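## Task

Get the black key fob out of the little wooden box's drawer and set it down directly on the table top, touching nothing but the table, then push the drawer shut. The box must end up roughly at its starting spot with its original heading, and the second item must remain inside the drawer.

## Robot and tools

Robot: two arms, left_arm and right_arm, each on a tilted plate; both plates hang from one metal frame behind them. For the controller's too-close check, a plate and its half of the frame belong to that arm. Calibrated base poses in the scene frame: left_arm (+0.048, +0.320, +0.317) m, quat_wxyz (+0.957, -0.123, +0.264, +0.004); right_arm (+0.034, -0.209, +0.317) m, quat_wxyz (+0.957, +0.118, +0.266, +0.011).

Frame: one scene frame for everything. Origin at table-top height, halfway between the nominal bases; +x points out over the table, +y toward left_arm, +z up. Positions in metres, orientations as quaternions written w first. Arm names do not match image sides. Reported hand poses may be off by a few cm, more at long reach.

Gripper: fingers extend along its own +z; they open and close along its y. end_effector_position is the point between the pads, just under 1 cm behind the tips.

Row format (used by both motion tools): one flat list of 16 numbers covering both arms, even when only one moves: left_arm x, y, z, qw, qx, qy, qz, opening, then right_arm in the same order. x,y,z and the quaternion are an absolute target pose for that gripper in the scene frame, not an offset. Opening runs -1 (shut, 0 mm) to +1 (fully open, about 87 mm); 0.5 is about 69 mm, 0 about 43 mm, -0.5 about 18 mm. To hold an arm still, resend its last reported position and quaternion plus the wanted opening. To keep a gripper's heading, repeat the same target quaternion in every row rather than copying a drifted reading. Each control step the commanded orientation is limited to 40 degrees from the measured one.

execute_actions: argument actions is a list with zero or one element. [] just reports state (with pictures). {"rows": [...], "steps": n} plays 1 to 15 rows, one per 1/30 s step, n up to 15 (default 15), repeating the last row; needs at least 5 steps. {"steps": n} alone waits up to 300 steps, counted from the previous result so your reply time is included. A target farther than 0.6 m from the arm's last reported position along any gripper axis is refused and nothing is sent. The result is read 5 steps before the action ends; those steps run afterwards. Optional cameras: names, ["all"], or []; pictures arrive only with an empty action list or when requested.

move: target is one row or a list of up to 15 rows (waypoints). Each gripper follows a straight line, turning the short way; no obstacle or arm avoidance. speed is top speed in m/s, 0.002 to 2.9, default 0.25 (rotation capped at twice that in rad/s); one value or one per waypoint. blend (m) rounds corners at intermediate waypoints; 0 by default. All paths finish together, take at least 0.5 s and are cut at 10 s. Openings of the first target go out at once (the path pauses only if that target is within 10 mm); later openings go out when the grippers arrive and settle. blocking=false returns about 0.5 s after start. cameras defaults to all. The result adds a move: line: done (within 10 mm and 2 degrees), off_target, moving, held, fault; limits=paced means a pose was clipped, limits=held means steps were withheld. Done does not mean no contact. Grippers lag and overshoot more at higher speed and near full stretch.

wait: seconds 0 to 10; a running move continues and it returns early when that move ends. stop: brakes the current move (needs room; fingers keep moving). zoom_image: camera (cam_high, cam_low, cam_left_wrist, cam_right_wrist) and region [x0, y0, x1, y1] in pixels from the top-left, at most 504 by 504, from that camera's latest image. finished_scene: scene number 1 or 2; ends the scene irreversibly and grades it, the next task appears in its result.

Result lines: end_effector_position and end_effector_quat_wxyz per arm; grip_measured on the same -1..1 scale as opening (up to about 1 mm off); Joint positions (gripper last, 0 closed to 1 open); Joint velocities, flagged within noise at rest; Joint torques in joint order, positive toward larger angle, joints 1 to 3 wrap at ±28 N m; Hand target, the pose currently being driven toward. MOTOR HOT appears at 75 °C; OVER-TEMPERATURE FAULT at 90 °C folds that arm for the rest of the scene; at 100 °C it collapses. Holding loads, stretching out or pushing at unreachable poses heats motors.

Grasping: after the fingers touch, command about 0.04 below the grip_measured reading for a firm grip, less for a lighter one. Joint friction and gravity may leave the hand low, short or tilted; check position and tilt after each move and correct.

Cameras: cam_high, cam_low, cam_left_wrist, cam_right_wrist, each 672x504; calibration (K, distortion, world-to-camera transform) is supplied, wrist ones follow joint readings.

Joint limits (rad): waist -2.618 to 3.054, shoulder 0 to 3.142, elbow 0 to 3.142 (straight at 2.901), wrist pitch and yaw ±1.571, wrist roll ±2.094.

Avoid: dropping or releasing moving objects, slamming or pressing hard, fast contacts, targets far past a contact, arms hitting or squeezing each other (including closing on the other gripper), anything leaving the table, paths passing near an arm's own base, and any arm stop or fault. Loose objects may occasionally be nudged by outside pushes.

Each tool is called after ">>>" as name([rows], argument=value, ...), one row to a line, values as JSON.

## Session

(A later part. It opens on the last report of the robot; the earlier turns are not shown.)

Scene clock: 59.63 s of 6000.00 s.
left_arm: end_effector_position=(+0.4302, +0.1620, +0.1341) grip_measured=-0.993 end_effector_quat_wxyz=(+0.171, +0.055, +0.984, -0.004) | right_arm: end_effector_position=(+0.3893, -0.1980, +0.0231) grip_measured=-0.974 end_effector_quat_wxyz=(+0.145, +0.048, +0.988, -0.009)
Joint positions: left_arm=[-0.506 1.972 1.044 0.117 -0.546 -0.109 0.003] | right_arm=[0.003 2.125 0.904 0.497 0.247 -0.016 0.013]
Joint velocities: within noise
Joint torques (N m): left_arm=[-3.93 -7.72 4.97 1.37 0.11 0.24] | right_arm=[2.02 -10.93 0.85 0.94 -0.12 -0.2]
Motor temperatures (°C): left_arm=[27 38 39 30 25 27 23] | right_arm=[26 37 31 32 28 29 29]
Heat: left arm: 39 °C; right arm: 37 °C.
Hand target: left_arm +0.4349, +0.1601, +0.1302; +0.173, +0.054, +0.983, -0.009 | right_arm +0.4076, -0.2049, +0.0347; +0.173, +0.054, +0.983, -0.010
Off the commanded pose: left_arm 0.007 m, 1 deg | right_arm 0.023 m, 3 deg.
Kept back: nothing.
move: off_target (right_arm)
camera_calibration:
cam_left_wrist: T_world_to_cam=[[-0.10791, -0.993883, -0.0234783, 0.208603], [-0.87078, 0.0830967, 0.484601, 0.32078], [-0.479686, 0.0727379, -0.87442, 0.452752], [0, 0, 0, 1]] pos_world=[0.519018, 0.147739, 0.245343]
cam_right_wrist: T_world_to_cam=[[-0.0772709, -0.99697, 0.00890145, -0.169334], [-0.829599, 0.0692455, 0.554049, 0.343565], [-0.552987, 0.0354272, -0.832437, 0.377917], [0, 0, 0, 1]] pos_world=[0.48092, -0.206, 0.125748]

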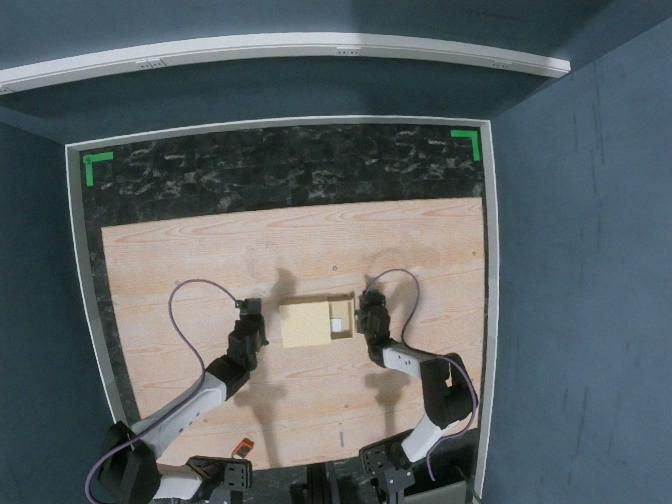

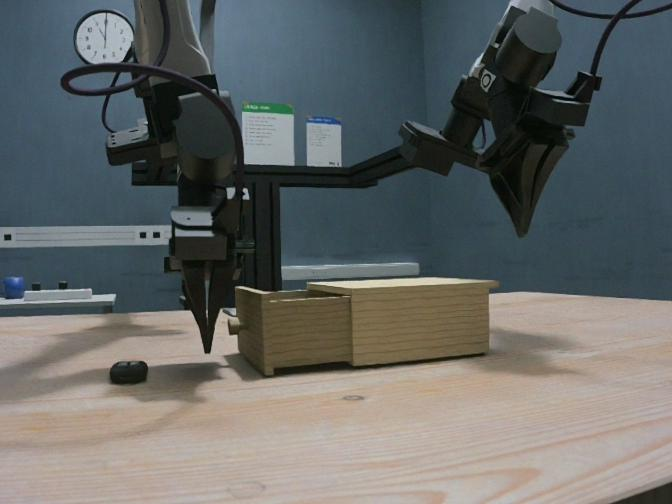

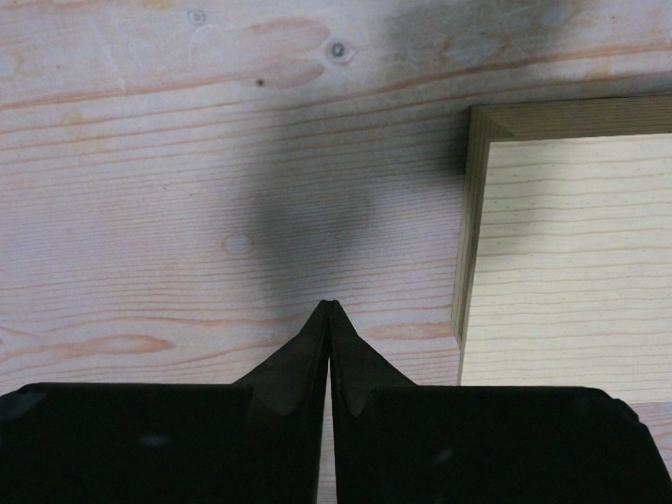

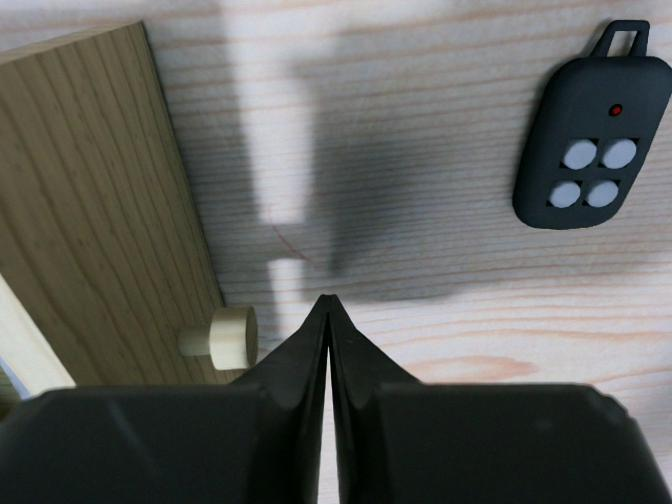

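>>> move([
  [0.437, 0.150, 0.09, 0.1189, 0.0311, 0.9762, -0.1790, -1, 0.406, -0.210, 0.045, 0.1378, 0.0764, 0.9737, 0.1648, -1],
  [0.437, 0.135, 0.036, 0.1189, 0.0311, 0.9762, -0.1790, -1, 0.406, -0.206, 0.040, 0.1378, 0.0764, 0.9737, 0.1648, -1],
], speed=[0.2, 0.12], blend=[0.02, 0], cameras=["all"])

Scene clock: 62.83 s of 6000.00 s.
left_arm: end_effector_position=(+0.4325, +0.1335, +0.0405) grip_measured=-0.993 end_effector_quat_wxyz=(+0.113, +0.032, +0.977, -0.175) | right_arm: end_effector_position=(+0.3927, -0.2036, +0.0331) grip_measured=-0.974 end_effector_quat_wxyz=(+0.121, +0.081, +0.976, +0.162)
Joint positions: left_arm=[-0.309 2.274 1.225 0.221 -0.065 -0.079 0.003] | right_arm=[-0.18 2.077 0.961 0.326 -0.215 -0.025 0.013]
Joint velocities: within noise
Joint torques (N m): left_arm=[-3.67 -8.92 3.7 1.28 0.31 0.28] | right_arm=[1.88 -9.74 2.78 0.54 -0.33 -0.25]
Motor temperatures (°C): left_arm=[27 39 39 30 25 27 23] | right_arm=[26 38 31 32 28 29 29]
Heat: left arm: 39 °C; right arm: 38 °C.
Hand target: left_arm +0.4368, +0.1351, +0.0361; +0.119, +0.031, +0.976, -0.179 | right_arm +0.4059, -0.2060, +0.0401; +0.138, +0.076, +0.974, +0.165
Off the commanded pose: left_arm 0.007 m, 1 deg | right_arm 0.015 m, 2 deg.
Kept back: nothing.
move: off_target (right_arm)
camera_calibration:
cam_left_wrist: T_world_to_cam=[[-0.10247, -0.940597, 0.323694, 0.154795], [-0.801026, 0.270963, 0.533794, 0.313268], [-0.589794, -0.20459, -0.781208, 0.454969], [0, 0, 0, 1]] pos_world=[0.535136, 0.153798, 0.138099]
cam_right_wrist: T_world_to_cam=[[-0.0982888, -0.937477, -0.33388, -0.142977], [-0.814725, -0.116855, 0.567951, 0.297051], [-0.571457, 0.327843, -0.7523, 0.452412], [0, 0, 0, 1]] pos_world=[0.486496, -0.247646, 0.123902]

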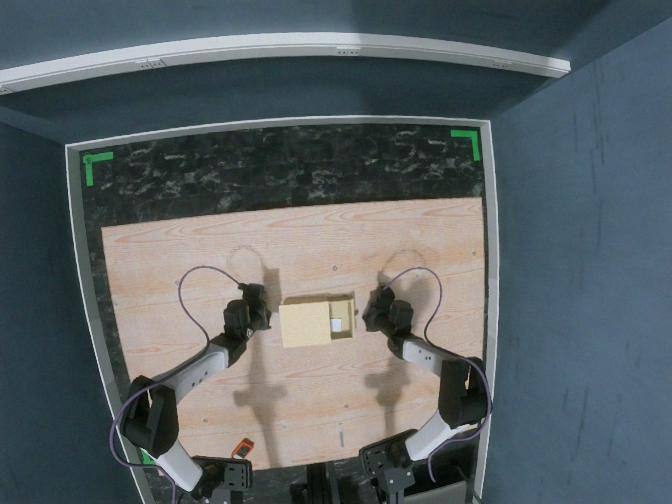

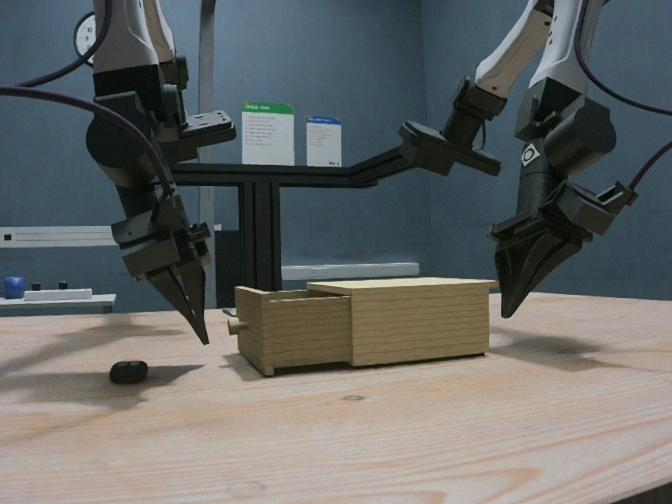

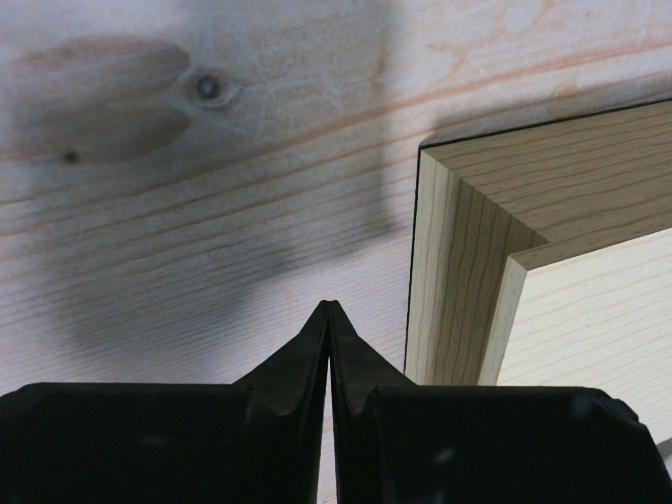

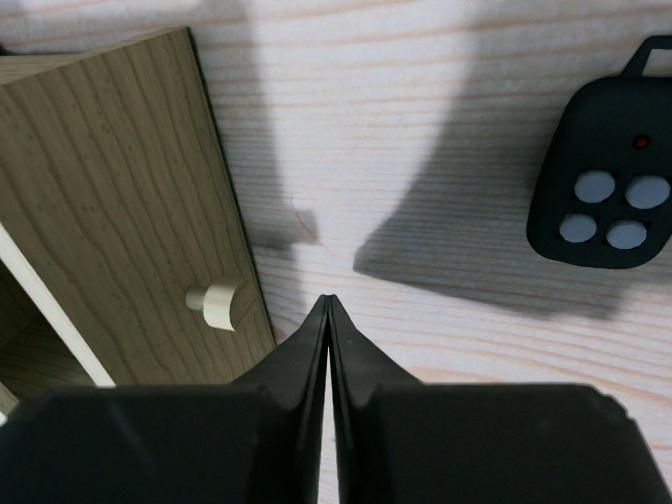

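>>> zoom_image(camera="cam_left_wrist", region=[300, 80, 672, 420])

>>> zoom_image(camera="cam_low", region=[180, 220, 550, 400])

Scaled by 1.355 from the camera's 672x504 image, which has a finer 960x720 frame.

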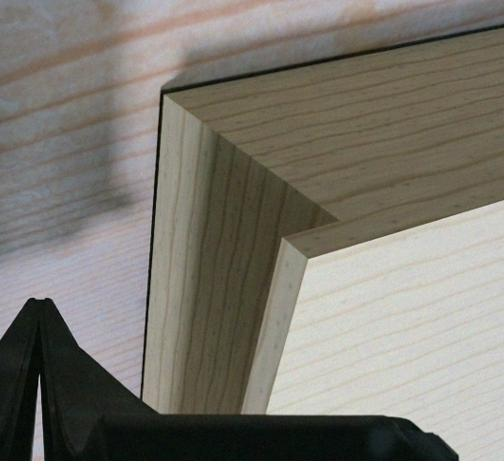

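Scaled by 1.362 from the camera's 672x504 image, which has a finer 960x720 frame.

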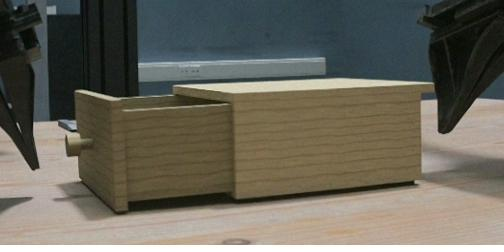

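>>> move([
  [0.438, 0.125, 0.040, 0.0665, 0.0262, 0.9501, -0.3037, -1, 0.409, -0.206, 0.052, 0.1378, 0.0764, 0.9737, 0.1648, -1],
  [0.438, 0.102, 0.036, 0.0665, 0.0262, 0.9501, -0.3037, -1, 0.409, -0.200, 0.052, 0.1378, 0.0764, 0.9737, 0.1648, -1],
], speed=[0.2, 0.08], blend=[0.01, 0], cameras=["cam_low", "cam_left_wrist", "cam_right_wrist"])

Scene clock: 65.47 s of 6000.00 s.
left_arm: end_effector_position=(+0.4417, +0.1067, +0.0390) grip_measured=-0.993 end_effector_quat_wxyz=(+0.074, +0.026, +0.951, -0.298) | right_arm: end_effector_position=(+0.3942, -0.1988, +0.0393) grip_measured=-0.974 end_effector_quat_wxyz=(+0.118, +0.077, +0.976, +0.167)
Joint positions: left_arm=[-0.253 2.355 1.381 0.103 0.226 -0.085 0.003] | right_arm=[-0.167 2.057 0.961 0.301 -0.215 -0.023 0.013]
Joint velocities: within noise
Joint torques (N m): left_arm=[-5.03 -9.21 3.97 0.92 0.43 0.14] | right_arm=[2.82 -11.3 1.66 0.52 -0.16 -0.1]
Motor temperatures (°C): left_arm=[27 40 39 30 25 27 23] | right_arm=[26 38 31 31 28 29 29]
Heat: left arm: 40 °C; right arm: 38 °C.
Hand target: left_arm +0.4380, +0.1021, +0.0361; +0.067, +0.026, +0.950, -0.304 | right_arm +0.4088, -0.1998, +0.0516; +0.138, +0.076, +0.974, +0.165
Off the commanded pose: left_arm 0.007 m, 1 deg | right_arm 0.020 m, 2 deg.
Kept back: nothing.
move: off_target (right_arm)
camera_calibration:
cam_left_wrist: T_world_to_cam=[[-0.0954648, -0.828185, 0.552265, 0.10701], [-0.747268, 0.42615, 0.509889, 0.289391], [-0.65763, -0.364013, -0.659558, 0.495937], [0, 0, 0, 1]] pos_world=[0.552611, 0.145827, 0.120445]
cam_right_wrist: T_world_to_cam=[[-0.0900245, -0.935639, -0.341284, -0.138933], [-0.811686, -0.129642, 0.569524, 0.291479], [-0.577114, 0.328287, -0.747775, 0.458632], [0, 0, 0, 1]] pos_world=[0.488765, -0.242766, 0.129534]
Images, in order (width x height): cam_low 672x504, cam_left_wrist 672x504, cam_right_wrist 672x504.

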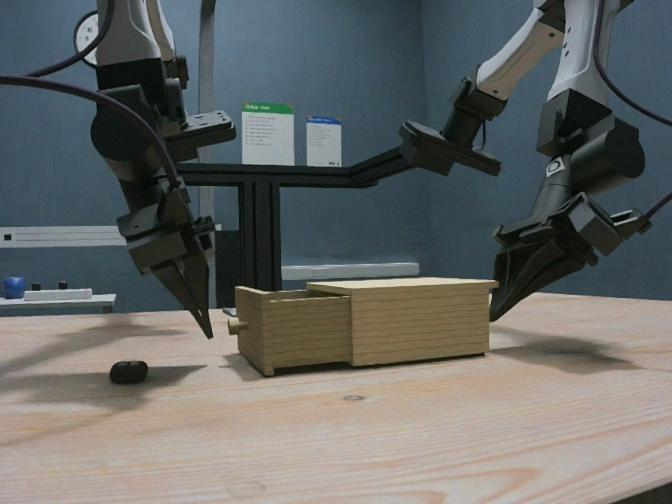

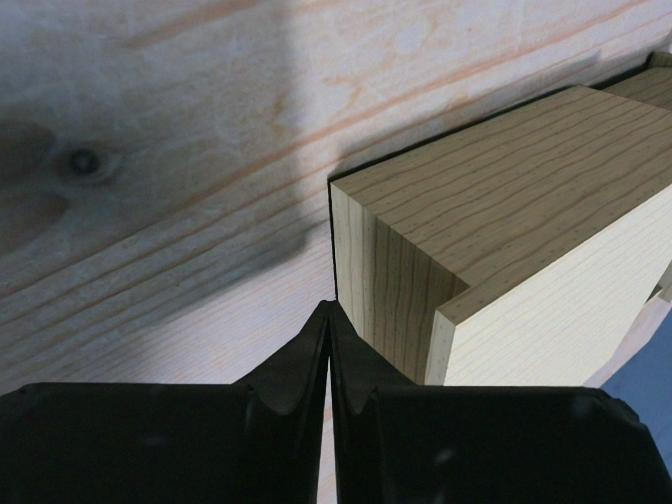

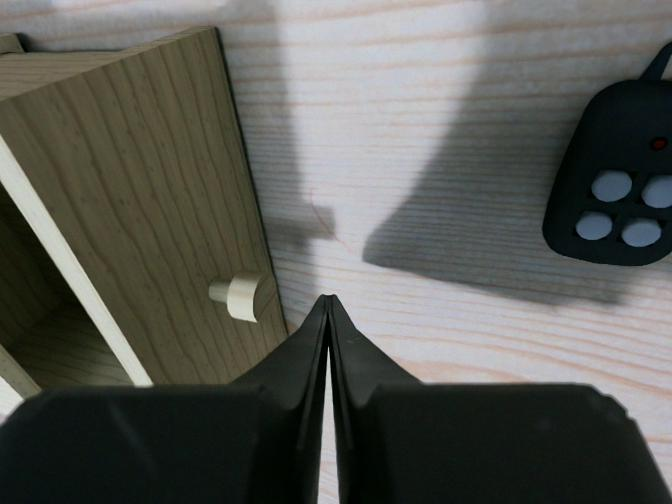

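>>> move([
  [0.436, 0.090, 0.036, 0.0665, 0.0262, 0.9501, -0.3037, -1, 0.412, -0.190, 0.050, 0.1378, 0.0764, 0.9737, 0.1648, -1],
  [0.436, 0.087, 0.036, 0.0665, 0.0262, 0.9501, -0.3037, -1, 0.416, -0.150, 0.050, 0.1378, 0.0764, 0.9737, 0.1648, -1],
], speed=[0.06, 0.06], cameras=["cam_low", "cam_left_wrist", "cam_right_wrist"])

Scene clock: 67.37 s of 6000.00 s.
left_arm: end_effector_position=(+0.4384, +0.0918, +0.0409) grip_measured=-0.993 end_effector_quat_wxyz=(+0.069, +0.025, +0.949, -0.306) | right_arm: end_effector_position=(+0.3984, -0.1671, +0.0436) grip_measured=-0.974 end_effector_quat_wxyz=(+0.114, +0.076, +0.981, +0.137)
Joint positions: left_arm=[-0.28 2.372 1.395 0.103 0.226 -0.111 0.003] | right_arm=[-0.048 2.057 0.961 0.308 -0.071 0.054 0.013]
Joint velocities: within noise
Joint torques (N m): left_arm=[-5.81 -8.96 4.1 1.05 0.25 0.15] | right_arm=[5.05 -8.23 3.69 0.89 -0.55 0.04]
Motor temperatures (°C): left_arm=[27 40 39 30 25 27 23] | right_arm=[26 38 31 31 28 29 29]
Heat: left arm: 40 °C; right arm: 38 °C.
Hand target: left_arm +0.4358, +0.0871, +0.0362; +0.067, +0.026, +0.950, -0.304 | right_arm +0.4153, -0.1503, +0.0509; +0.137, +0.076, +0.974, +0.165
Off the commanded pose: left_arm 0.007 m, 0 deg | right_arm 0.025 m, 4 deg.
Kept back: nothing.
move: off_target (right_arm)
camera_calibration:
cam_left_wrist: T_world_to_cam=[[-0.0915158, -0.818917, 0.566568, 0.0901091], [-0.740793, 0.436205, 0.510833, 0.288463], [-0.66547, -0.372961, -0.646568, 0.493316], [0, 0, 0, 1]] pos_world=[0.550225, 0.13195, 0.120553]
cam_right_wrist: T_world_to_cam=[[-0.0974156, -0.953915, -0.283825, -0.110016], [-0.804513, -0.0924075, 0.586702, 0.299214], [-0.585892, 0.285495, -0.758435, 0.450674], [0, 0, 0, 1]] pos_world=[0.49405, -0.205962, 0.135032]
Images, in order (width x height): cam_low 672x504, cam_left_wrist 672x504, cam_right_wrist 672x504.

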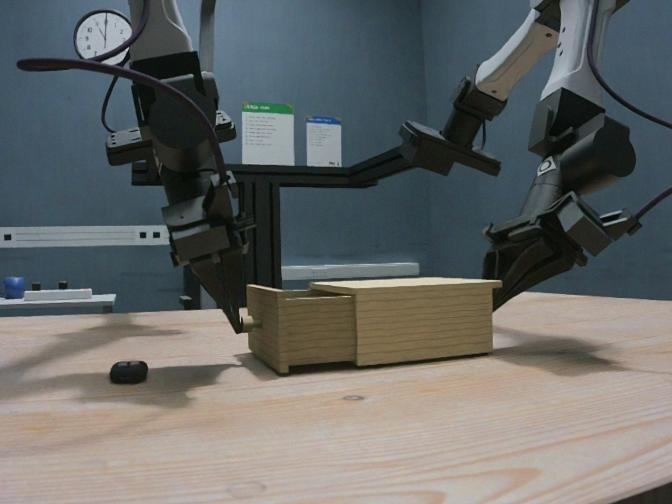

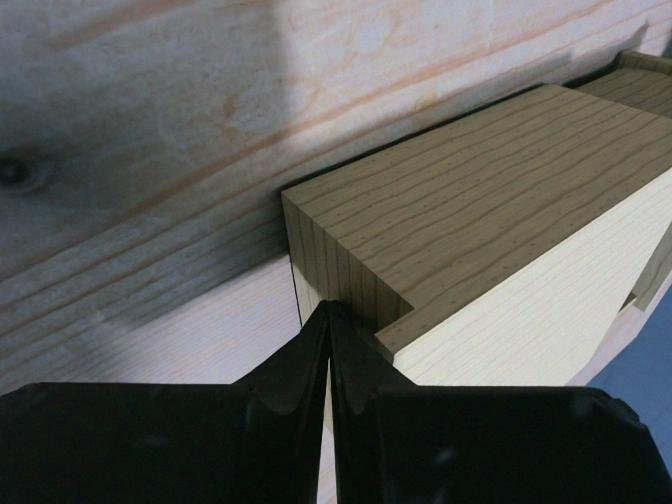

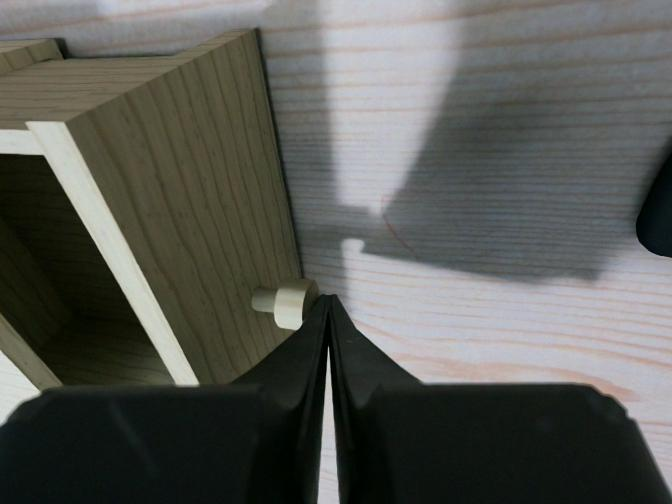

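>>> move(target=[0.436, 0.082, 0.036, 0.0665, 0.0262, 0.9501, -0.3037, -1, 0.420, -0.112, 0.048, 0.1378, 0.0764, 0.9737, 0.1648, -1], speed=0.05, cameras=["cam_low", "cam_left_wrist", "cam_right_wrist"])

Scene clock: 68.73 s of 6000.00 s.
left_arm: end_effector_position=(+0.4389, +0.0932, +0.0377) grip_measured=-0.993 end_effector_quat_wxyz=(+0.069, +0.023, +0.952, -0.298) | right_arm: end_effector_position=(+0.4031, -0.1401, +0.0446) grip_measured=-0.974 end_effector_quat_wxyz=(+0.115, +0.076, +0.983, +0.123)
Joint positions: left_arm=[-0.28 2.379 1.401 0.103 0.208 -0.113 0.003] | right_arm=[0.04 2.08 0.984 0.308 0.02 0.113 0.013]
Joint velocities: within noise
Joint torques (N m): left_arm=[-6.64 -8.94 4.21 1.06 0.33 0.08] | right_arm=[6.63 -6.74 4.41 1.05 -0.71 0.16]
Motor temperatures (°C): left_arm=[27 41 39 30 25 27 23] | right_arm=[26 38 31 31 28 29 29]
Heat: left arm: 41 °C; right arm: 38 °C.
Hand target: left_arm +0.4357, +0.0823, +0.0362; +0.066, +0.026, +0.950, -0.304 | right_arm +0.4185, -0.1128, +0.0500; +0.136, +0.075, +0.974, +0.165
Off the commanded pose: left_arm 0.012 m, 1 deg | right_arm 0.033 m, 6 deg.
Kept back: nothing.
move: off_target (left_arm, right_arm)
camera_calibration:
cam_left_wrist: T_world_to_cam=[[-0.0872683, -0.828798, 0.552701, 0.0927921], [-0.742774, 0.423851, 0.518303, 0.291653], [-0.663831, -0.3653, -0.652598, 0.490939], [0, 0, 0, 1]] pos_world=[0.550631, 0.132628, 0.117935]
cam_right_wrist: T_world_to_cam=[[-0.101031, -0.961388, -0.255979, -0.0843605], [-0.803526, -0.0728629, 0.590793, 0.307032], [-0.586633, 0.265375, -0.765139, 0.444177], [0, 0, 0, 1]] pos_world=[0.498754, -0.176605, 0.13687]
Images, in order (width x height): cam_low 672x504, cam_left_wrist 672x504, cam_right_wrist 672x504.

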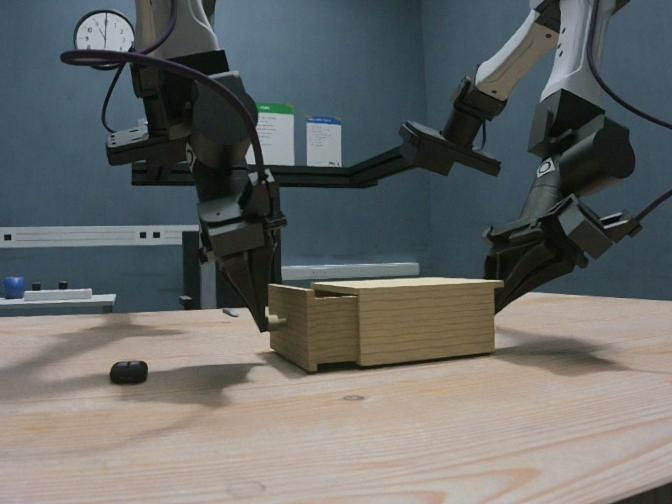

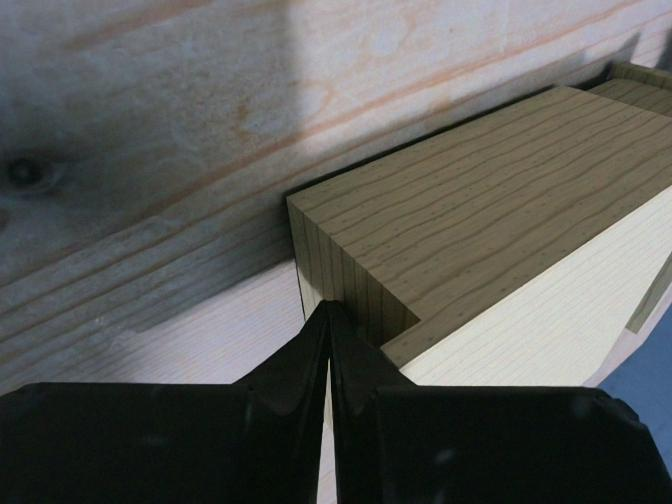

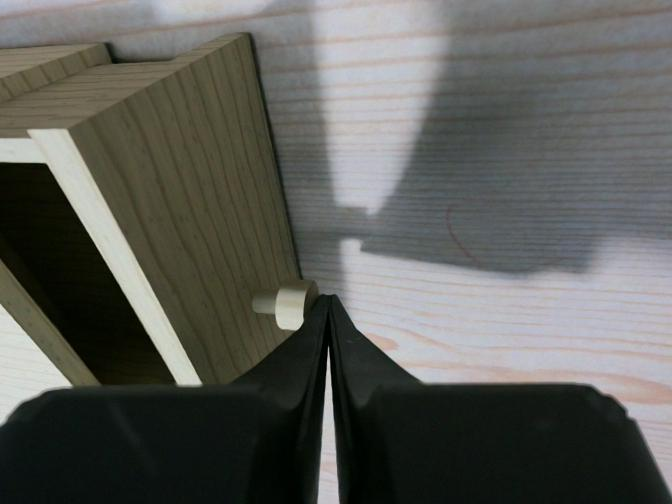

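>>> move(target=[0.436, 0.077, 0.036, 0.0665, 0.0262, 0.9501, -0.3037, -1, 0.424, -0.082, 0.048, 0.1378, 0.0764, 0.9737, 0.1648, -1], speed=0.05, cameras=["cam_low", "cam_left_wrist", "cam_right_wrist"])

Scene clock: 69.87 s of 6000.00 s.
left_arm: end_effector_position=(+0.4399, +0.0925, +0.0359) grip_measured=-0.993 end_effector_quat_wxyz=(+0.070, +0.023, +0.954, -0.290) | right_arm: end_effector_position=(+0.4063, -0.1171, +0.0429) grip_measured=-0.974 end_effector_quat_wxyz=(+0.115, +0.075, +0.984, +0.112)
Joint positions: left_arm=[-0.286 2.384 1.408 0.102 0.19 -0.118 0.003] | right_arm=[0.109 2.113 1.018 0.304 0.088 0.157 0.013]
Joint velocities: within noise
Joint torques (N m): left_arm=[-7.16 -8.88 4.37 1.09 0.45 0.04] | right_arm=[7.76 -6.72 5.07 1.03 -0.89 0.25]
Motor temperatures (°C): left_arm=[27 41 39 30 25 27 23] | right_arm=[26 38 31 31 28 29 29]
Heat: left arm: 41 °C; right arm: 38 °C.
Hand target: left_arm +0.4357, +0.0774, +0.0364; +0.067, +0.026, +0.950, -0.304 | right_arm +0.4222, -0.0833, +0.0508; +0.136, +0.075, +0.974, +0.165
Off the commanded pose: left_arm 0.016 m, 2 deg | right_arm 0.040 m, 7 deg.
Kept back: nothing.
move: off_target (left_arm, right_arm)
camera_calibration:
cam_left_wrist: T_world_to_cam=[[-0.0854349, -0.837201, 0.540181, 0.093763], [-0.744884, 0.413737, 0.523421, 0.295288], [-0.661701, -0.357654, -0.658965, 0.488689], [0, 0, 0, 1]] pos_world=[0.551332, 0.131108, 0.11682]
cam_right_wrist: T_world_to_cam=[[-0.101563, -0.966491, -0.235753, -0.0636158], [-0.802685, -0.0603818, 0.593339, 0.313256], [-0.587693, 0.249496, -0.769655, 0.437586], [0, 0, 0, 1]] pos_world=[0.502151, -0.151745, 0.135926]
Images, in order (width x height): cam_low 672x504, cam_left_wrist 672x504, cam_right_wrist 672x504.

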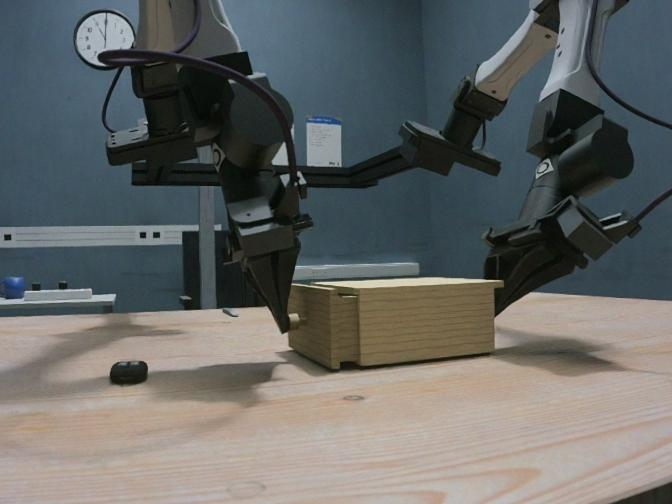

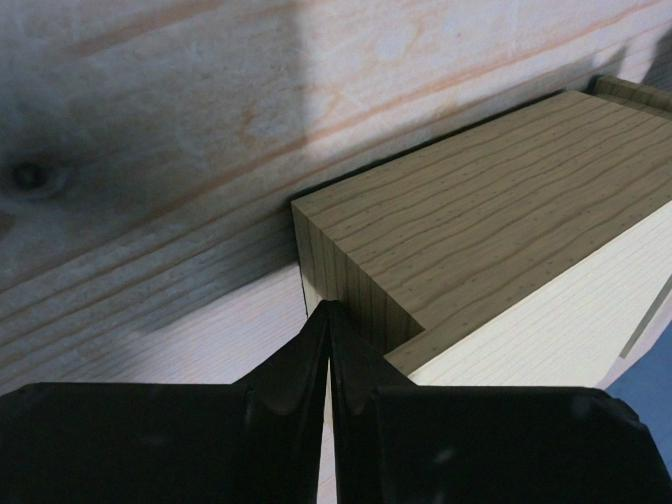

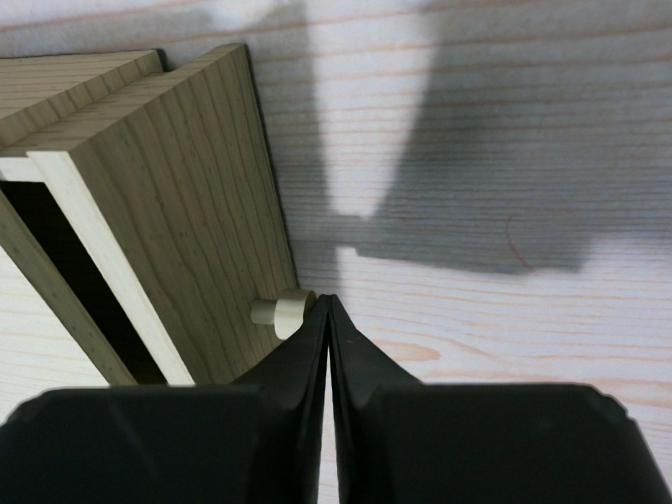

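>>> move(target=[0.436, 0.075, 0.036, 0.0665, 0.0262, 0.9501, -0.3037, -1, 0.426, -0.062, 0.048, 0.1378, 0.0764, 0.9737, 0.1648, -1], speed=0.05, cameras=["cam_low", "cam_left_wrist", "cam_right_wrist"])

>>> zoom_image(camera="cam_low", region=[260, 260, 530, 390])

Scene clock: 70.83 s of 6000.00 s.
left_arm: end_effector_position=(+0.4399, +0.0925, +0.0357) grip_measured=-0.993 end_effector_quat_wxyz=(+0.071, +0.022, +0.955, -0.287) | right_arm: end_effector_position=(+0.4073, -0.1008, +0.0423) grip_measured=-0.974 end_effector_quat_wxyz=(+0.113, +0.073, +0.985, +0.106)
Joint positions: left_arm=[-0.288 2.384 1.408 0.102 0.182 -0.119 0.003] | right_arm=[0.155 2.137 1.045 0.291 0.132 0.186 0.013]
Joint velocities: within noise
Joint torques (N m): left_arm=[-7.36 -8.7 4.57 1.09 0.51 0.02] | right_arm=[8.21 -6.63 5.34 1.08 -0.88 0.25]
Motor temperatures (°C): left_arm=[27 41 39 30 25 27 23] | right_arm=[26 38 31 32 28 29 29]
Heat: left arm: 41 °C; right arm: 38 °C.
Hand target: left_arm +0.4357, +0.0754, +0.0365; +0.067, +0.026, +0.950, -0.304 | right_arm +0.4238, -0.0636, +0.0514; +0.135, +0.075, +0.974, +0.164
Off the commanded pose: left_arm 0.018 m, 2 deg | right_arm 0.043 m, 7 deg.
Kept back: nothing.
move: off_target (left_arm, right_arm)
camera_calibration:
cam_left_wrist: T_world_to_cam=[[-0.0843962, -0.84056, 0.535104, 0.0938225], [-0.745528, 0.409567, 0.525779, 0.295958], [-0.661109, -0.354561, -0.661227, 0.488073], [0, 0, 0, 1]] pos_world=[0.551233, 0.1307, 0.116914]
cam_right_wrist: T_world_to_cam=[[-0.0992481, -0.969799, -0.222798, -0.0497302], [-0.799936, -0.0554076, 0.597522, 0.314666], [-0.591821, 0.237527, -0.770278, 0.434012], [0, 0, 0, 1]] pos_world=[0.503635, -0.133883, 0.135211]
Images, in order (width x height): cam_low 672x504, cam_left_wrist 672x504, cam_right_wrist 672x504.

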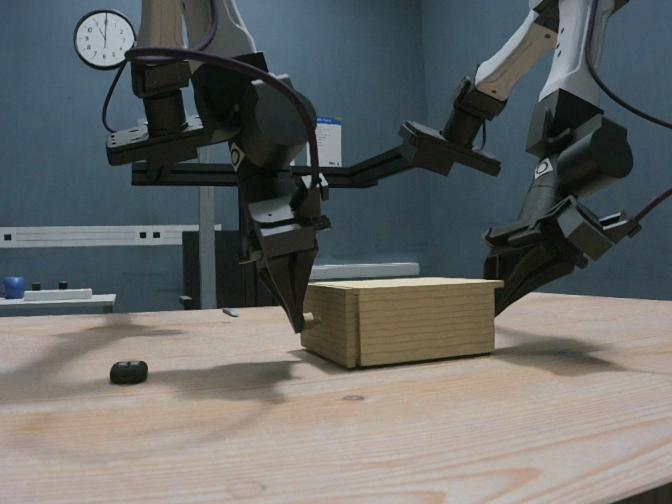

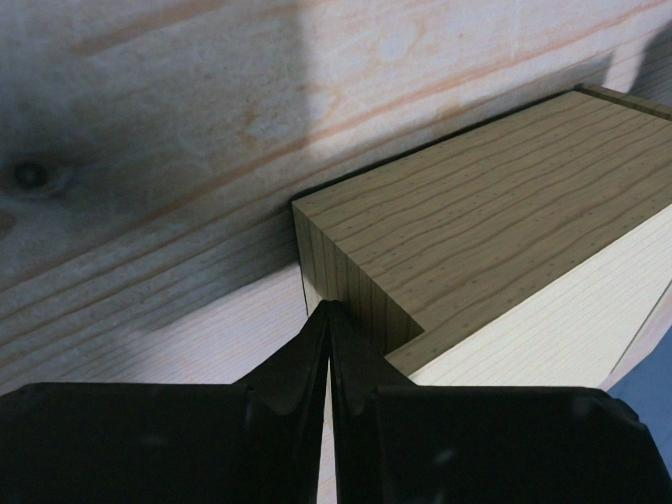

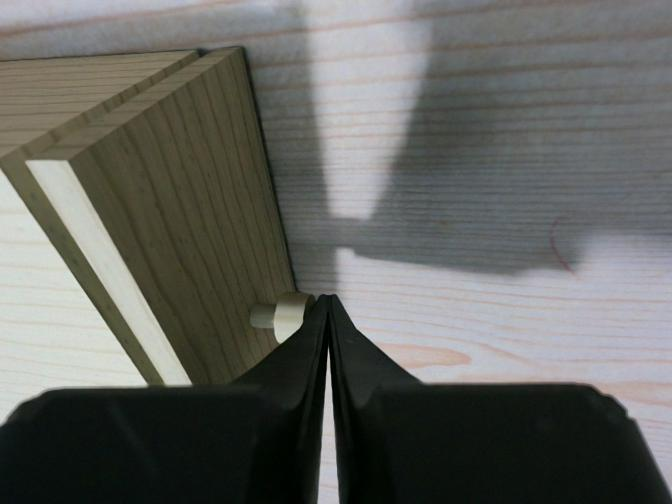

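Scaled by 1.867 from the camera's 672x504 image, which has a finer 960x720 frame.

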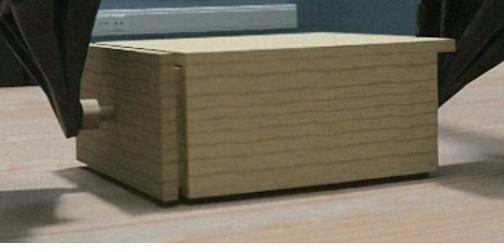

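>>> move(target=[0.436, 0.073, 0.036, 0.0665, 0.0262, 0.9501, -0.3037, -1, 0.427, -0.053, 0.048, 0.1378, 0.0764, 0.9737, 0.1648, -1], speed=0.04, cameras=["cam_low", "cam_left_wrist", "cam_right_wrist"])

>>> zoom_image(camera="cam_low", region=[260, 260, 530, 390])

>>> zoom_image(camera="cam_right_wrist", region=[0, 20, 340, 390])

Scene clock: 71.83 s of 6000.00 s.
left_arm: end_effector_position=(+0.4403, +0.0924, +0.0343) grip_measured=-0.993 end_effector_quat_wxyz=(+0.070, +0.022, +0.956, -0.284) | right_arm: end_effector_position=(+0.4078, -0.1004, +0.0415) grip_measured=-0.974 end_effector_quat_wxyz=(+0.112, +0.074, +0.987, +0.093)
Joint positions: left_arm=[-0.29 2.389 1.414 0.099 0.174 -0.121 0.003] | right_arm=[0.167 2.144 1.056 0.28 0.167 0.195 0.013]
Joint velocities: within noise
Joint torques (N m): left_arm=[-7.53 -8.81 4.46 1.11 0.56 0] | right_arm=[9.13 -6.56 5.48 1.18 -1.09 0.32]
Motor temperatures (°C): left_arm=[27 41 39 30 25 27 23] | right_arm=[26 38 31 32 28 29 29]
Heat: left arm: 41 °C; right arm: 38 °C.
Hand target: left_arm +0.4356, +0.0737, +0.0365; +0.066, +0.026, +0.950, -0.303 | right_arm +0.4242, -0.0553, +0.0526; +0.135, +0.074, +0.974, +0.164
Off the commanded pose: left_arm 0.020 m, 2 deg | right_arm 0.052 m, 9 deg.
Kept back: nothing.
move: off_target (left_arm, right_arm)
camera_calibration:
cam_left_wrist: T_world_to_cam=[[-0.0830107, -0.84419, 0.529578, 0.0944226], [-0.745654, 0.405171, 0.528995, 0.297372], [-0.661142, -0.35097, -0.663107, 0.487128], [0, 0, 0, 1]] pos_world=[0.551636, 0.130191, 0.115706]
cam_right_wrist: T_world_to_cam=[[-0.1051, -0.974689, -0.197321, -0.0486673], [-0.797735, -0.0358412, 0.601942, 0.31643], [-0.593778, 0.220674, -0.773777, 0.432866], [0, 0, 0, 1]] pos_world=[0.504339, -0.131617, 0.134866]
Images, in order (width x height): cam_low 672x504, cam_left_wrist 672x504, cam_right_wrist 672x504.

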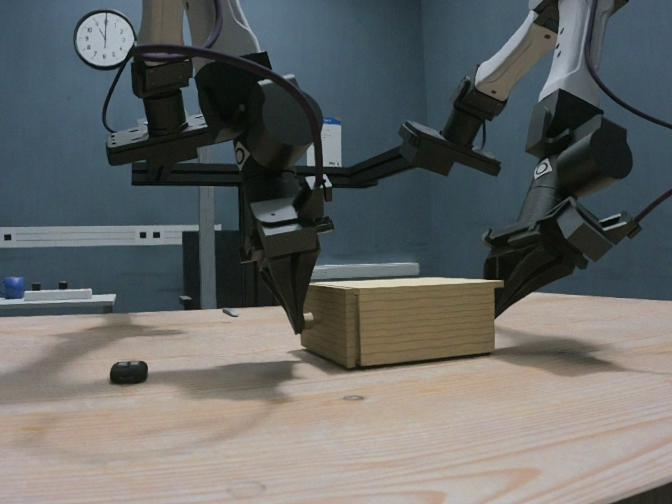

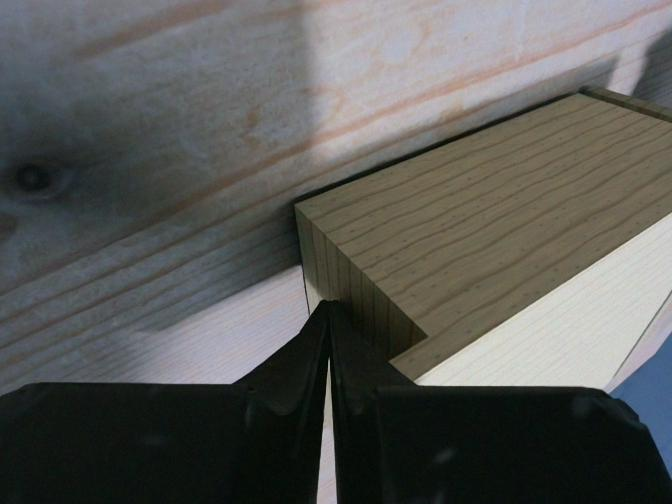

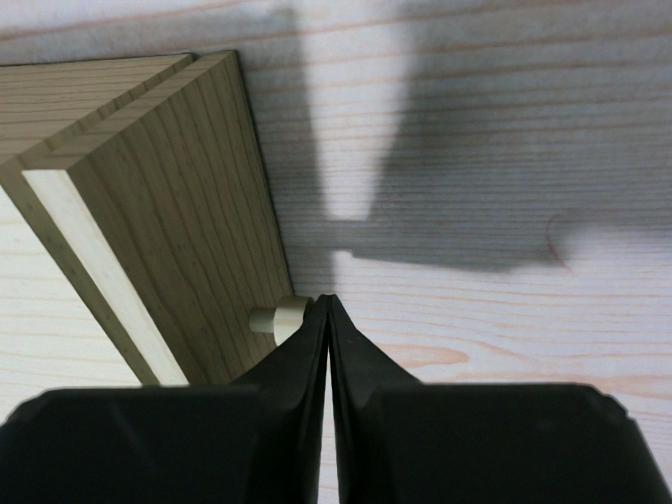

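Scaled by 1.867 from the camera's 672x504 image, which has a finer 960x720 frame.

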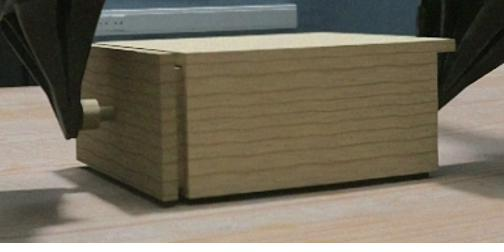

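Scaled by 1.362 from the camera's 672x504 image, which has a finer 960x720 frame.

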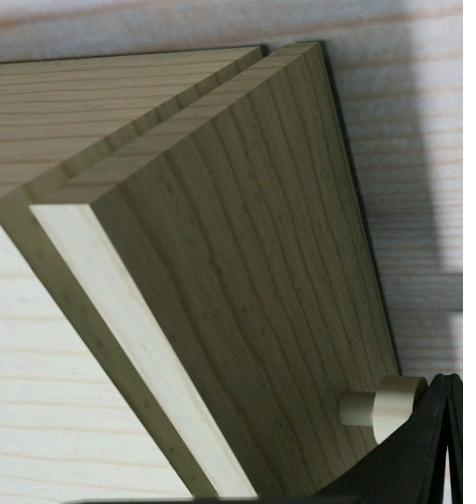

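>>> move(target=[0.438, 0.130, 0.045, 0.0665, 0.0262, 0.9501, -0.3037, -1, 0.412, -0.165, 0.055, 0.1378, 0.0764, 0.9737, 0.1648, -1], speed=0.12, cameras=["all"])

>>> zoom_image(camera="cam_low", region=[260, 260, 530, 390])

>>> zoom_image(camera="cam_high", region=[260, 270, 380, 360])

>>> zoom_image(camera="cam_right_wrist", region=[0, 0, 400, 390])

Scene clock: 73.70 s of 6000.00 s.
left_arm: end_effector_position=(+0.4303, +0.1248, +0.0359) grip_measured=-0.993 end_effector_quat_wxyz=(+0.058, +0.025, +0.952, -0.299) | right_arm: end_effector_position=(+0.3965, -0.1603, +0.0422) grip_measured=-0.974 end_effector_quat_wxyz=(+0.113, +0.080, +0.977, +0.162)
Joint positions: left_arm=[-0.213 2.338 1.345 0.083 0.256 -0.059 0.003] | right_arm=[-0.056 2.071 0.959 0.32 -0.125 0.063 0.013]
Joint velocities: within noise
Joint torques (N m): left_arm=[-3.66 -12.94 2.06 0.83 0.48 0.31] | right_arm=[2.17 -11.48 1.36 0.66 -0.31 -0.26]
Motor temperatures (°C): left_arm=[28 42 39 30 25 27 23] | right_arm=[26 39 31 32 28 29 29]
Heat: left arm: 42 °C; right arm: 39 °C.
Hand target: left_arm +0.4380, +0.1298, +0.0447; +0.067, +0.026, +0.950, -0.304 | right_arm +0.4119, -0.1649, +0.0546; +0.138, +0.076, +0.974, +0.165
Off the commanded pose: left_arm 0.013 m, 1 deg | right_arm 0.021 m, 3 deg.
Kept back: nothing.
move: off_target (left_arm, right_arm)
camera_calibration:
cam_left_wrist: T_world_to_cam=[[-0.083266, -0.82692, 0.55612, 0.117115], [-0.727687, 0.431725, 0.532996, 0.264778], [-0.680836, -0.360301, -0.637687, 0.501774], [0, 0, 0, 1]] pos_world=[0.544053, 0.163324, 0.113719]
cam_right_wrist: T_world_to_cam=[[-0.100017, -0.938006, -0.331877, -0.0985443], [-0.805205, -0.119638, 0.580803, 0.295306], [-0.584502, 0.325319, -0.743321, 0.451724], [0, 0, 0, 1]] pos_world=[0.491959, -0.20406, 0.131556]

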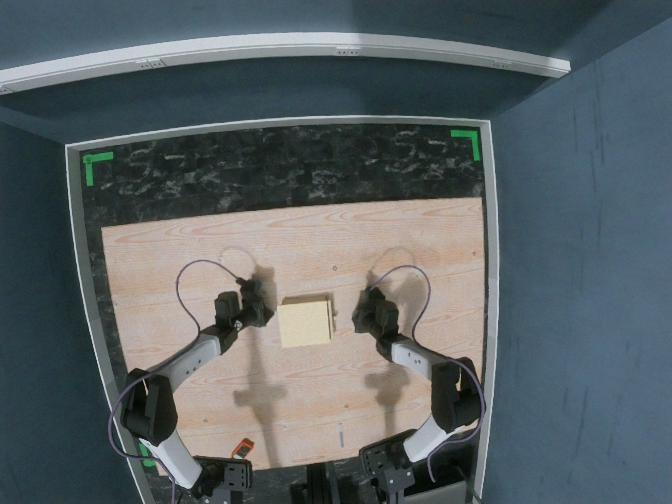

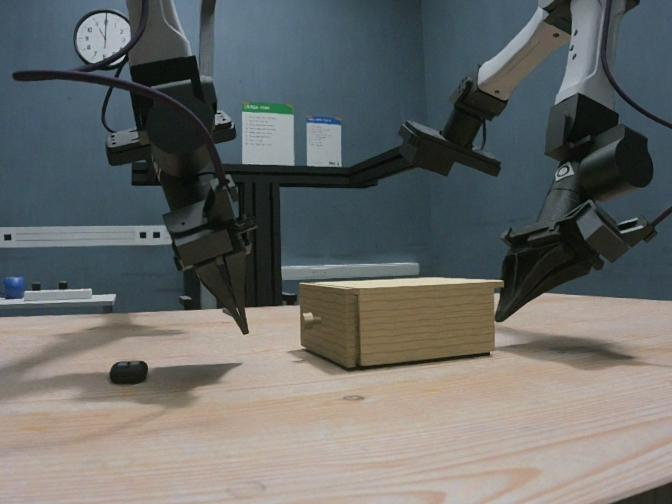

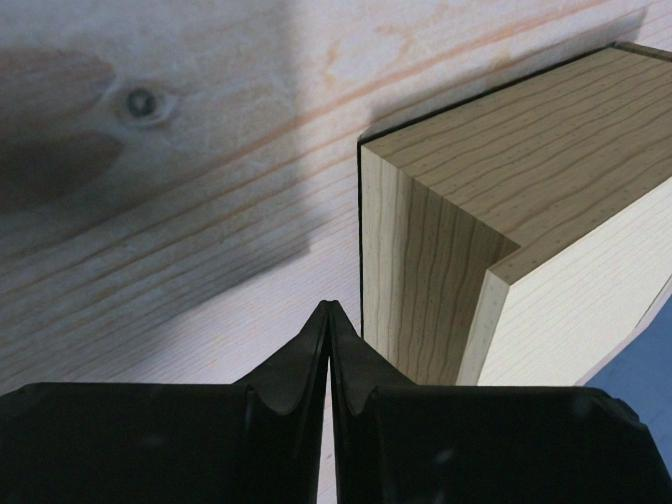

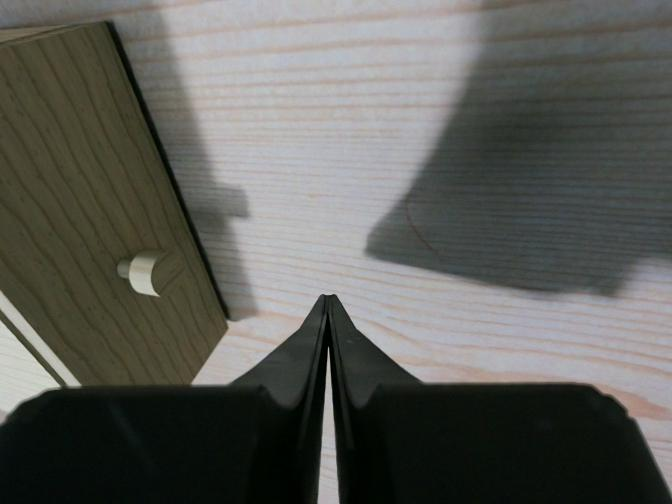

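Scaled by 1.867 from the camera's 672x504 image, which has a finer 960x720 frame.

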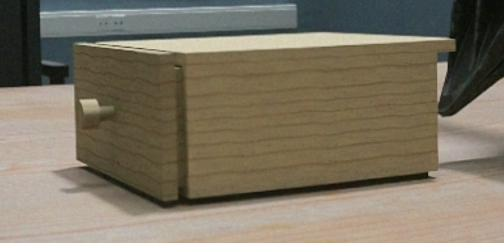

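Scaled by 4.200 from the camera's 672x504 image, which has a finer 960x720 frame.

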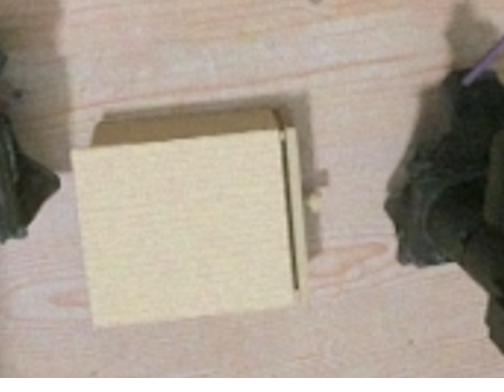

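Scaled by 1.260 from the camera's 672x504 image, which has a finer 960x720 frame.

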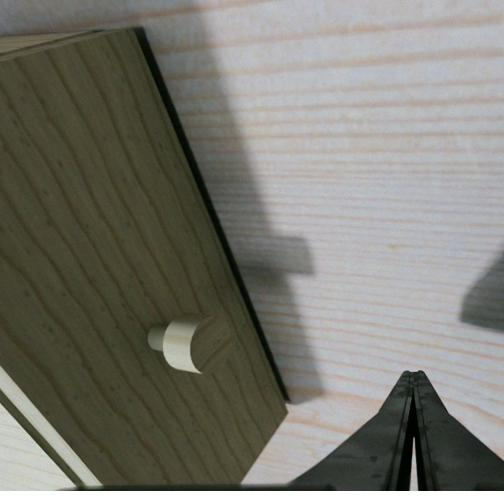

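>>> zoom_image(camera="cam_left_wrist", region=[560, 10, 672, 110])

>>> zoom_image(camera="cam_low", region=[290, 265, 390, 380])

>>> zoom_image(camera="cam_high", region=[300, 285, 350, 355])

Scaled by 4.500 from the camera's 672x504 image, which has a finer 960x720 frame.

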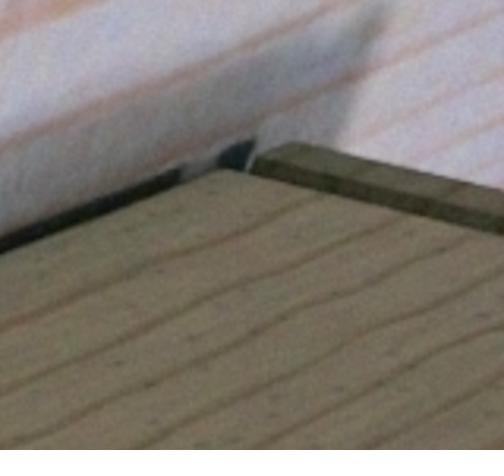

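Scaled by 4.383 from the camera's 672x504 image, which has a finer 960x720 frame.

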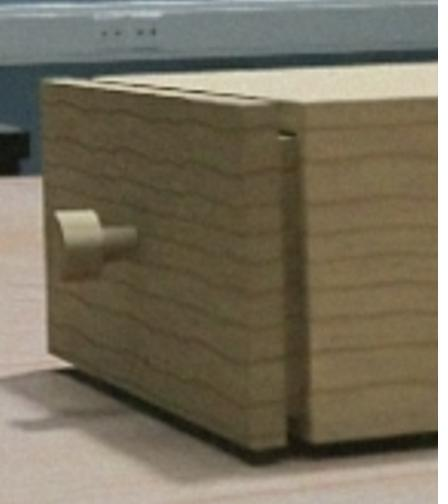

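Scaled by 7.200 from the camera's 672x504 image, which has a finer 960x720 frame.

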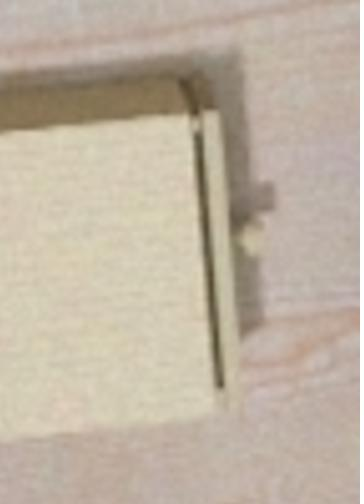

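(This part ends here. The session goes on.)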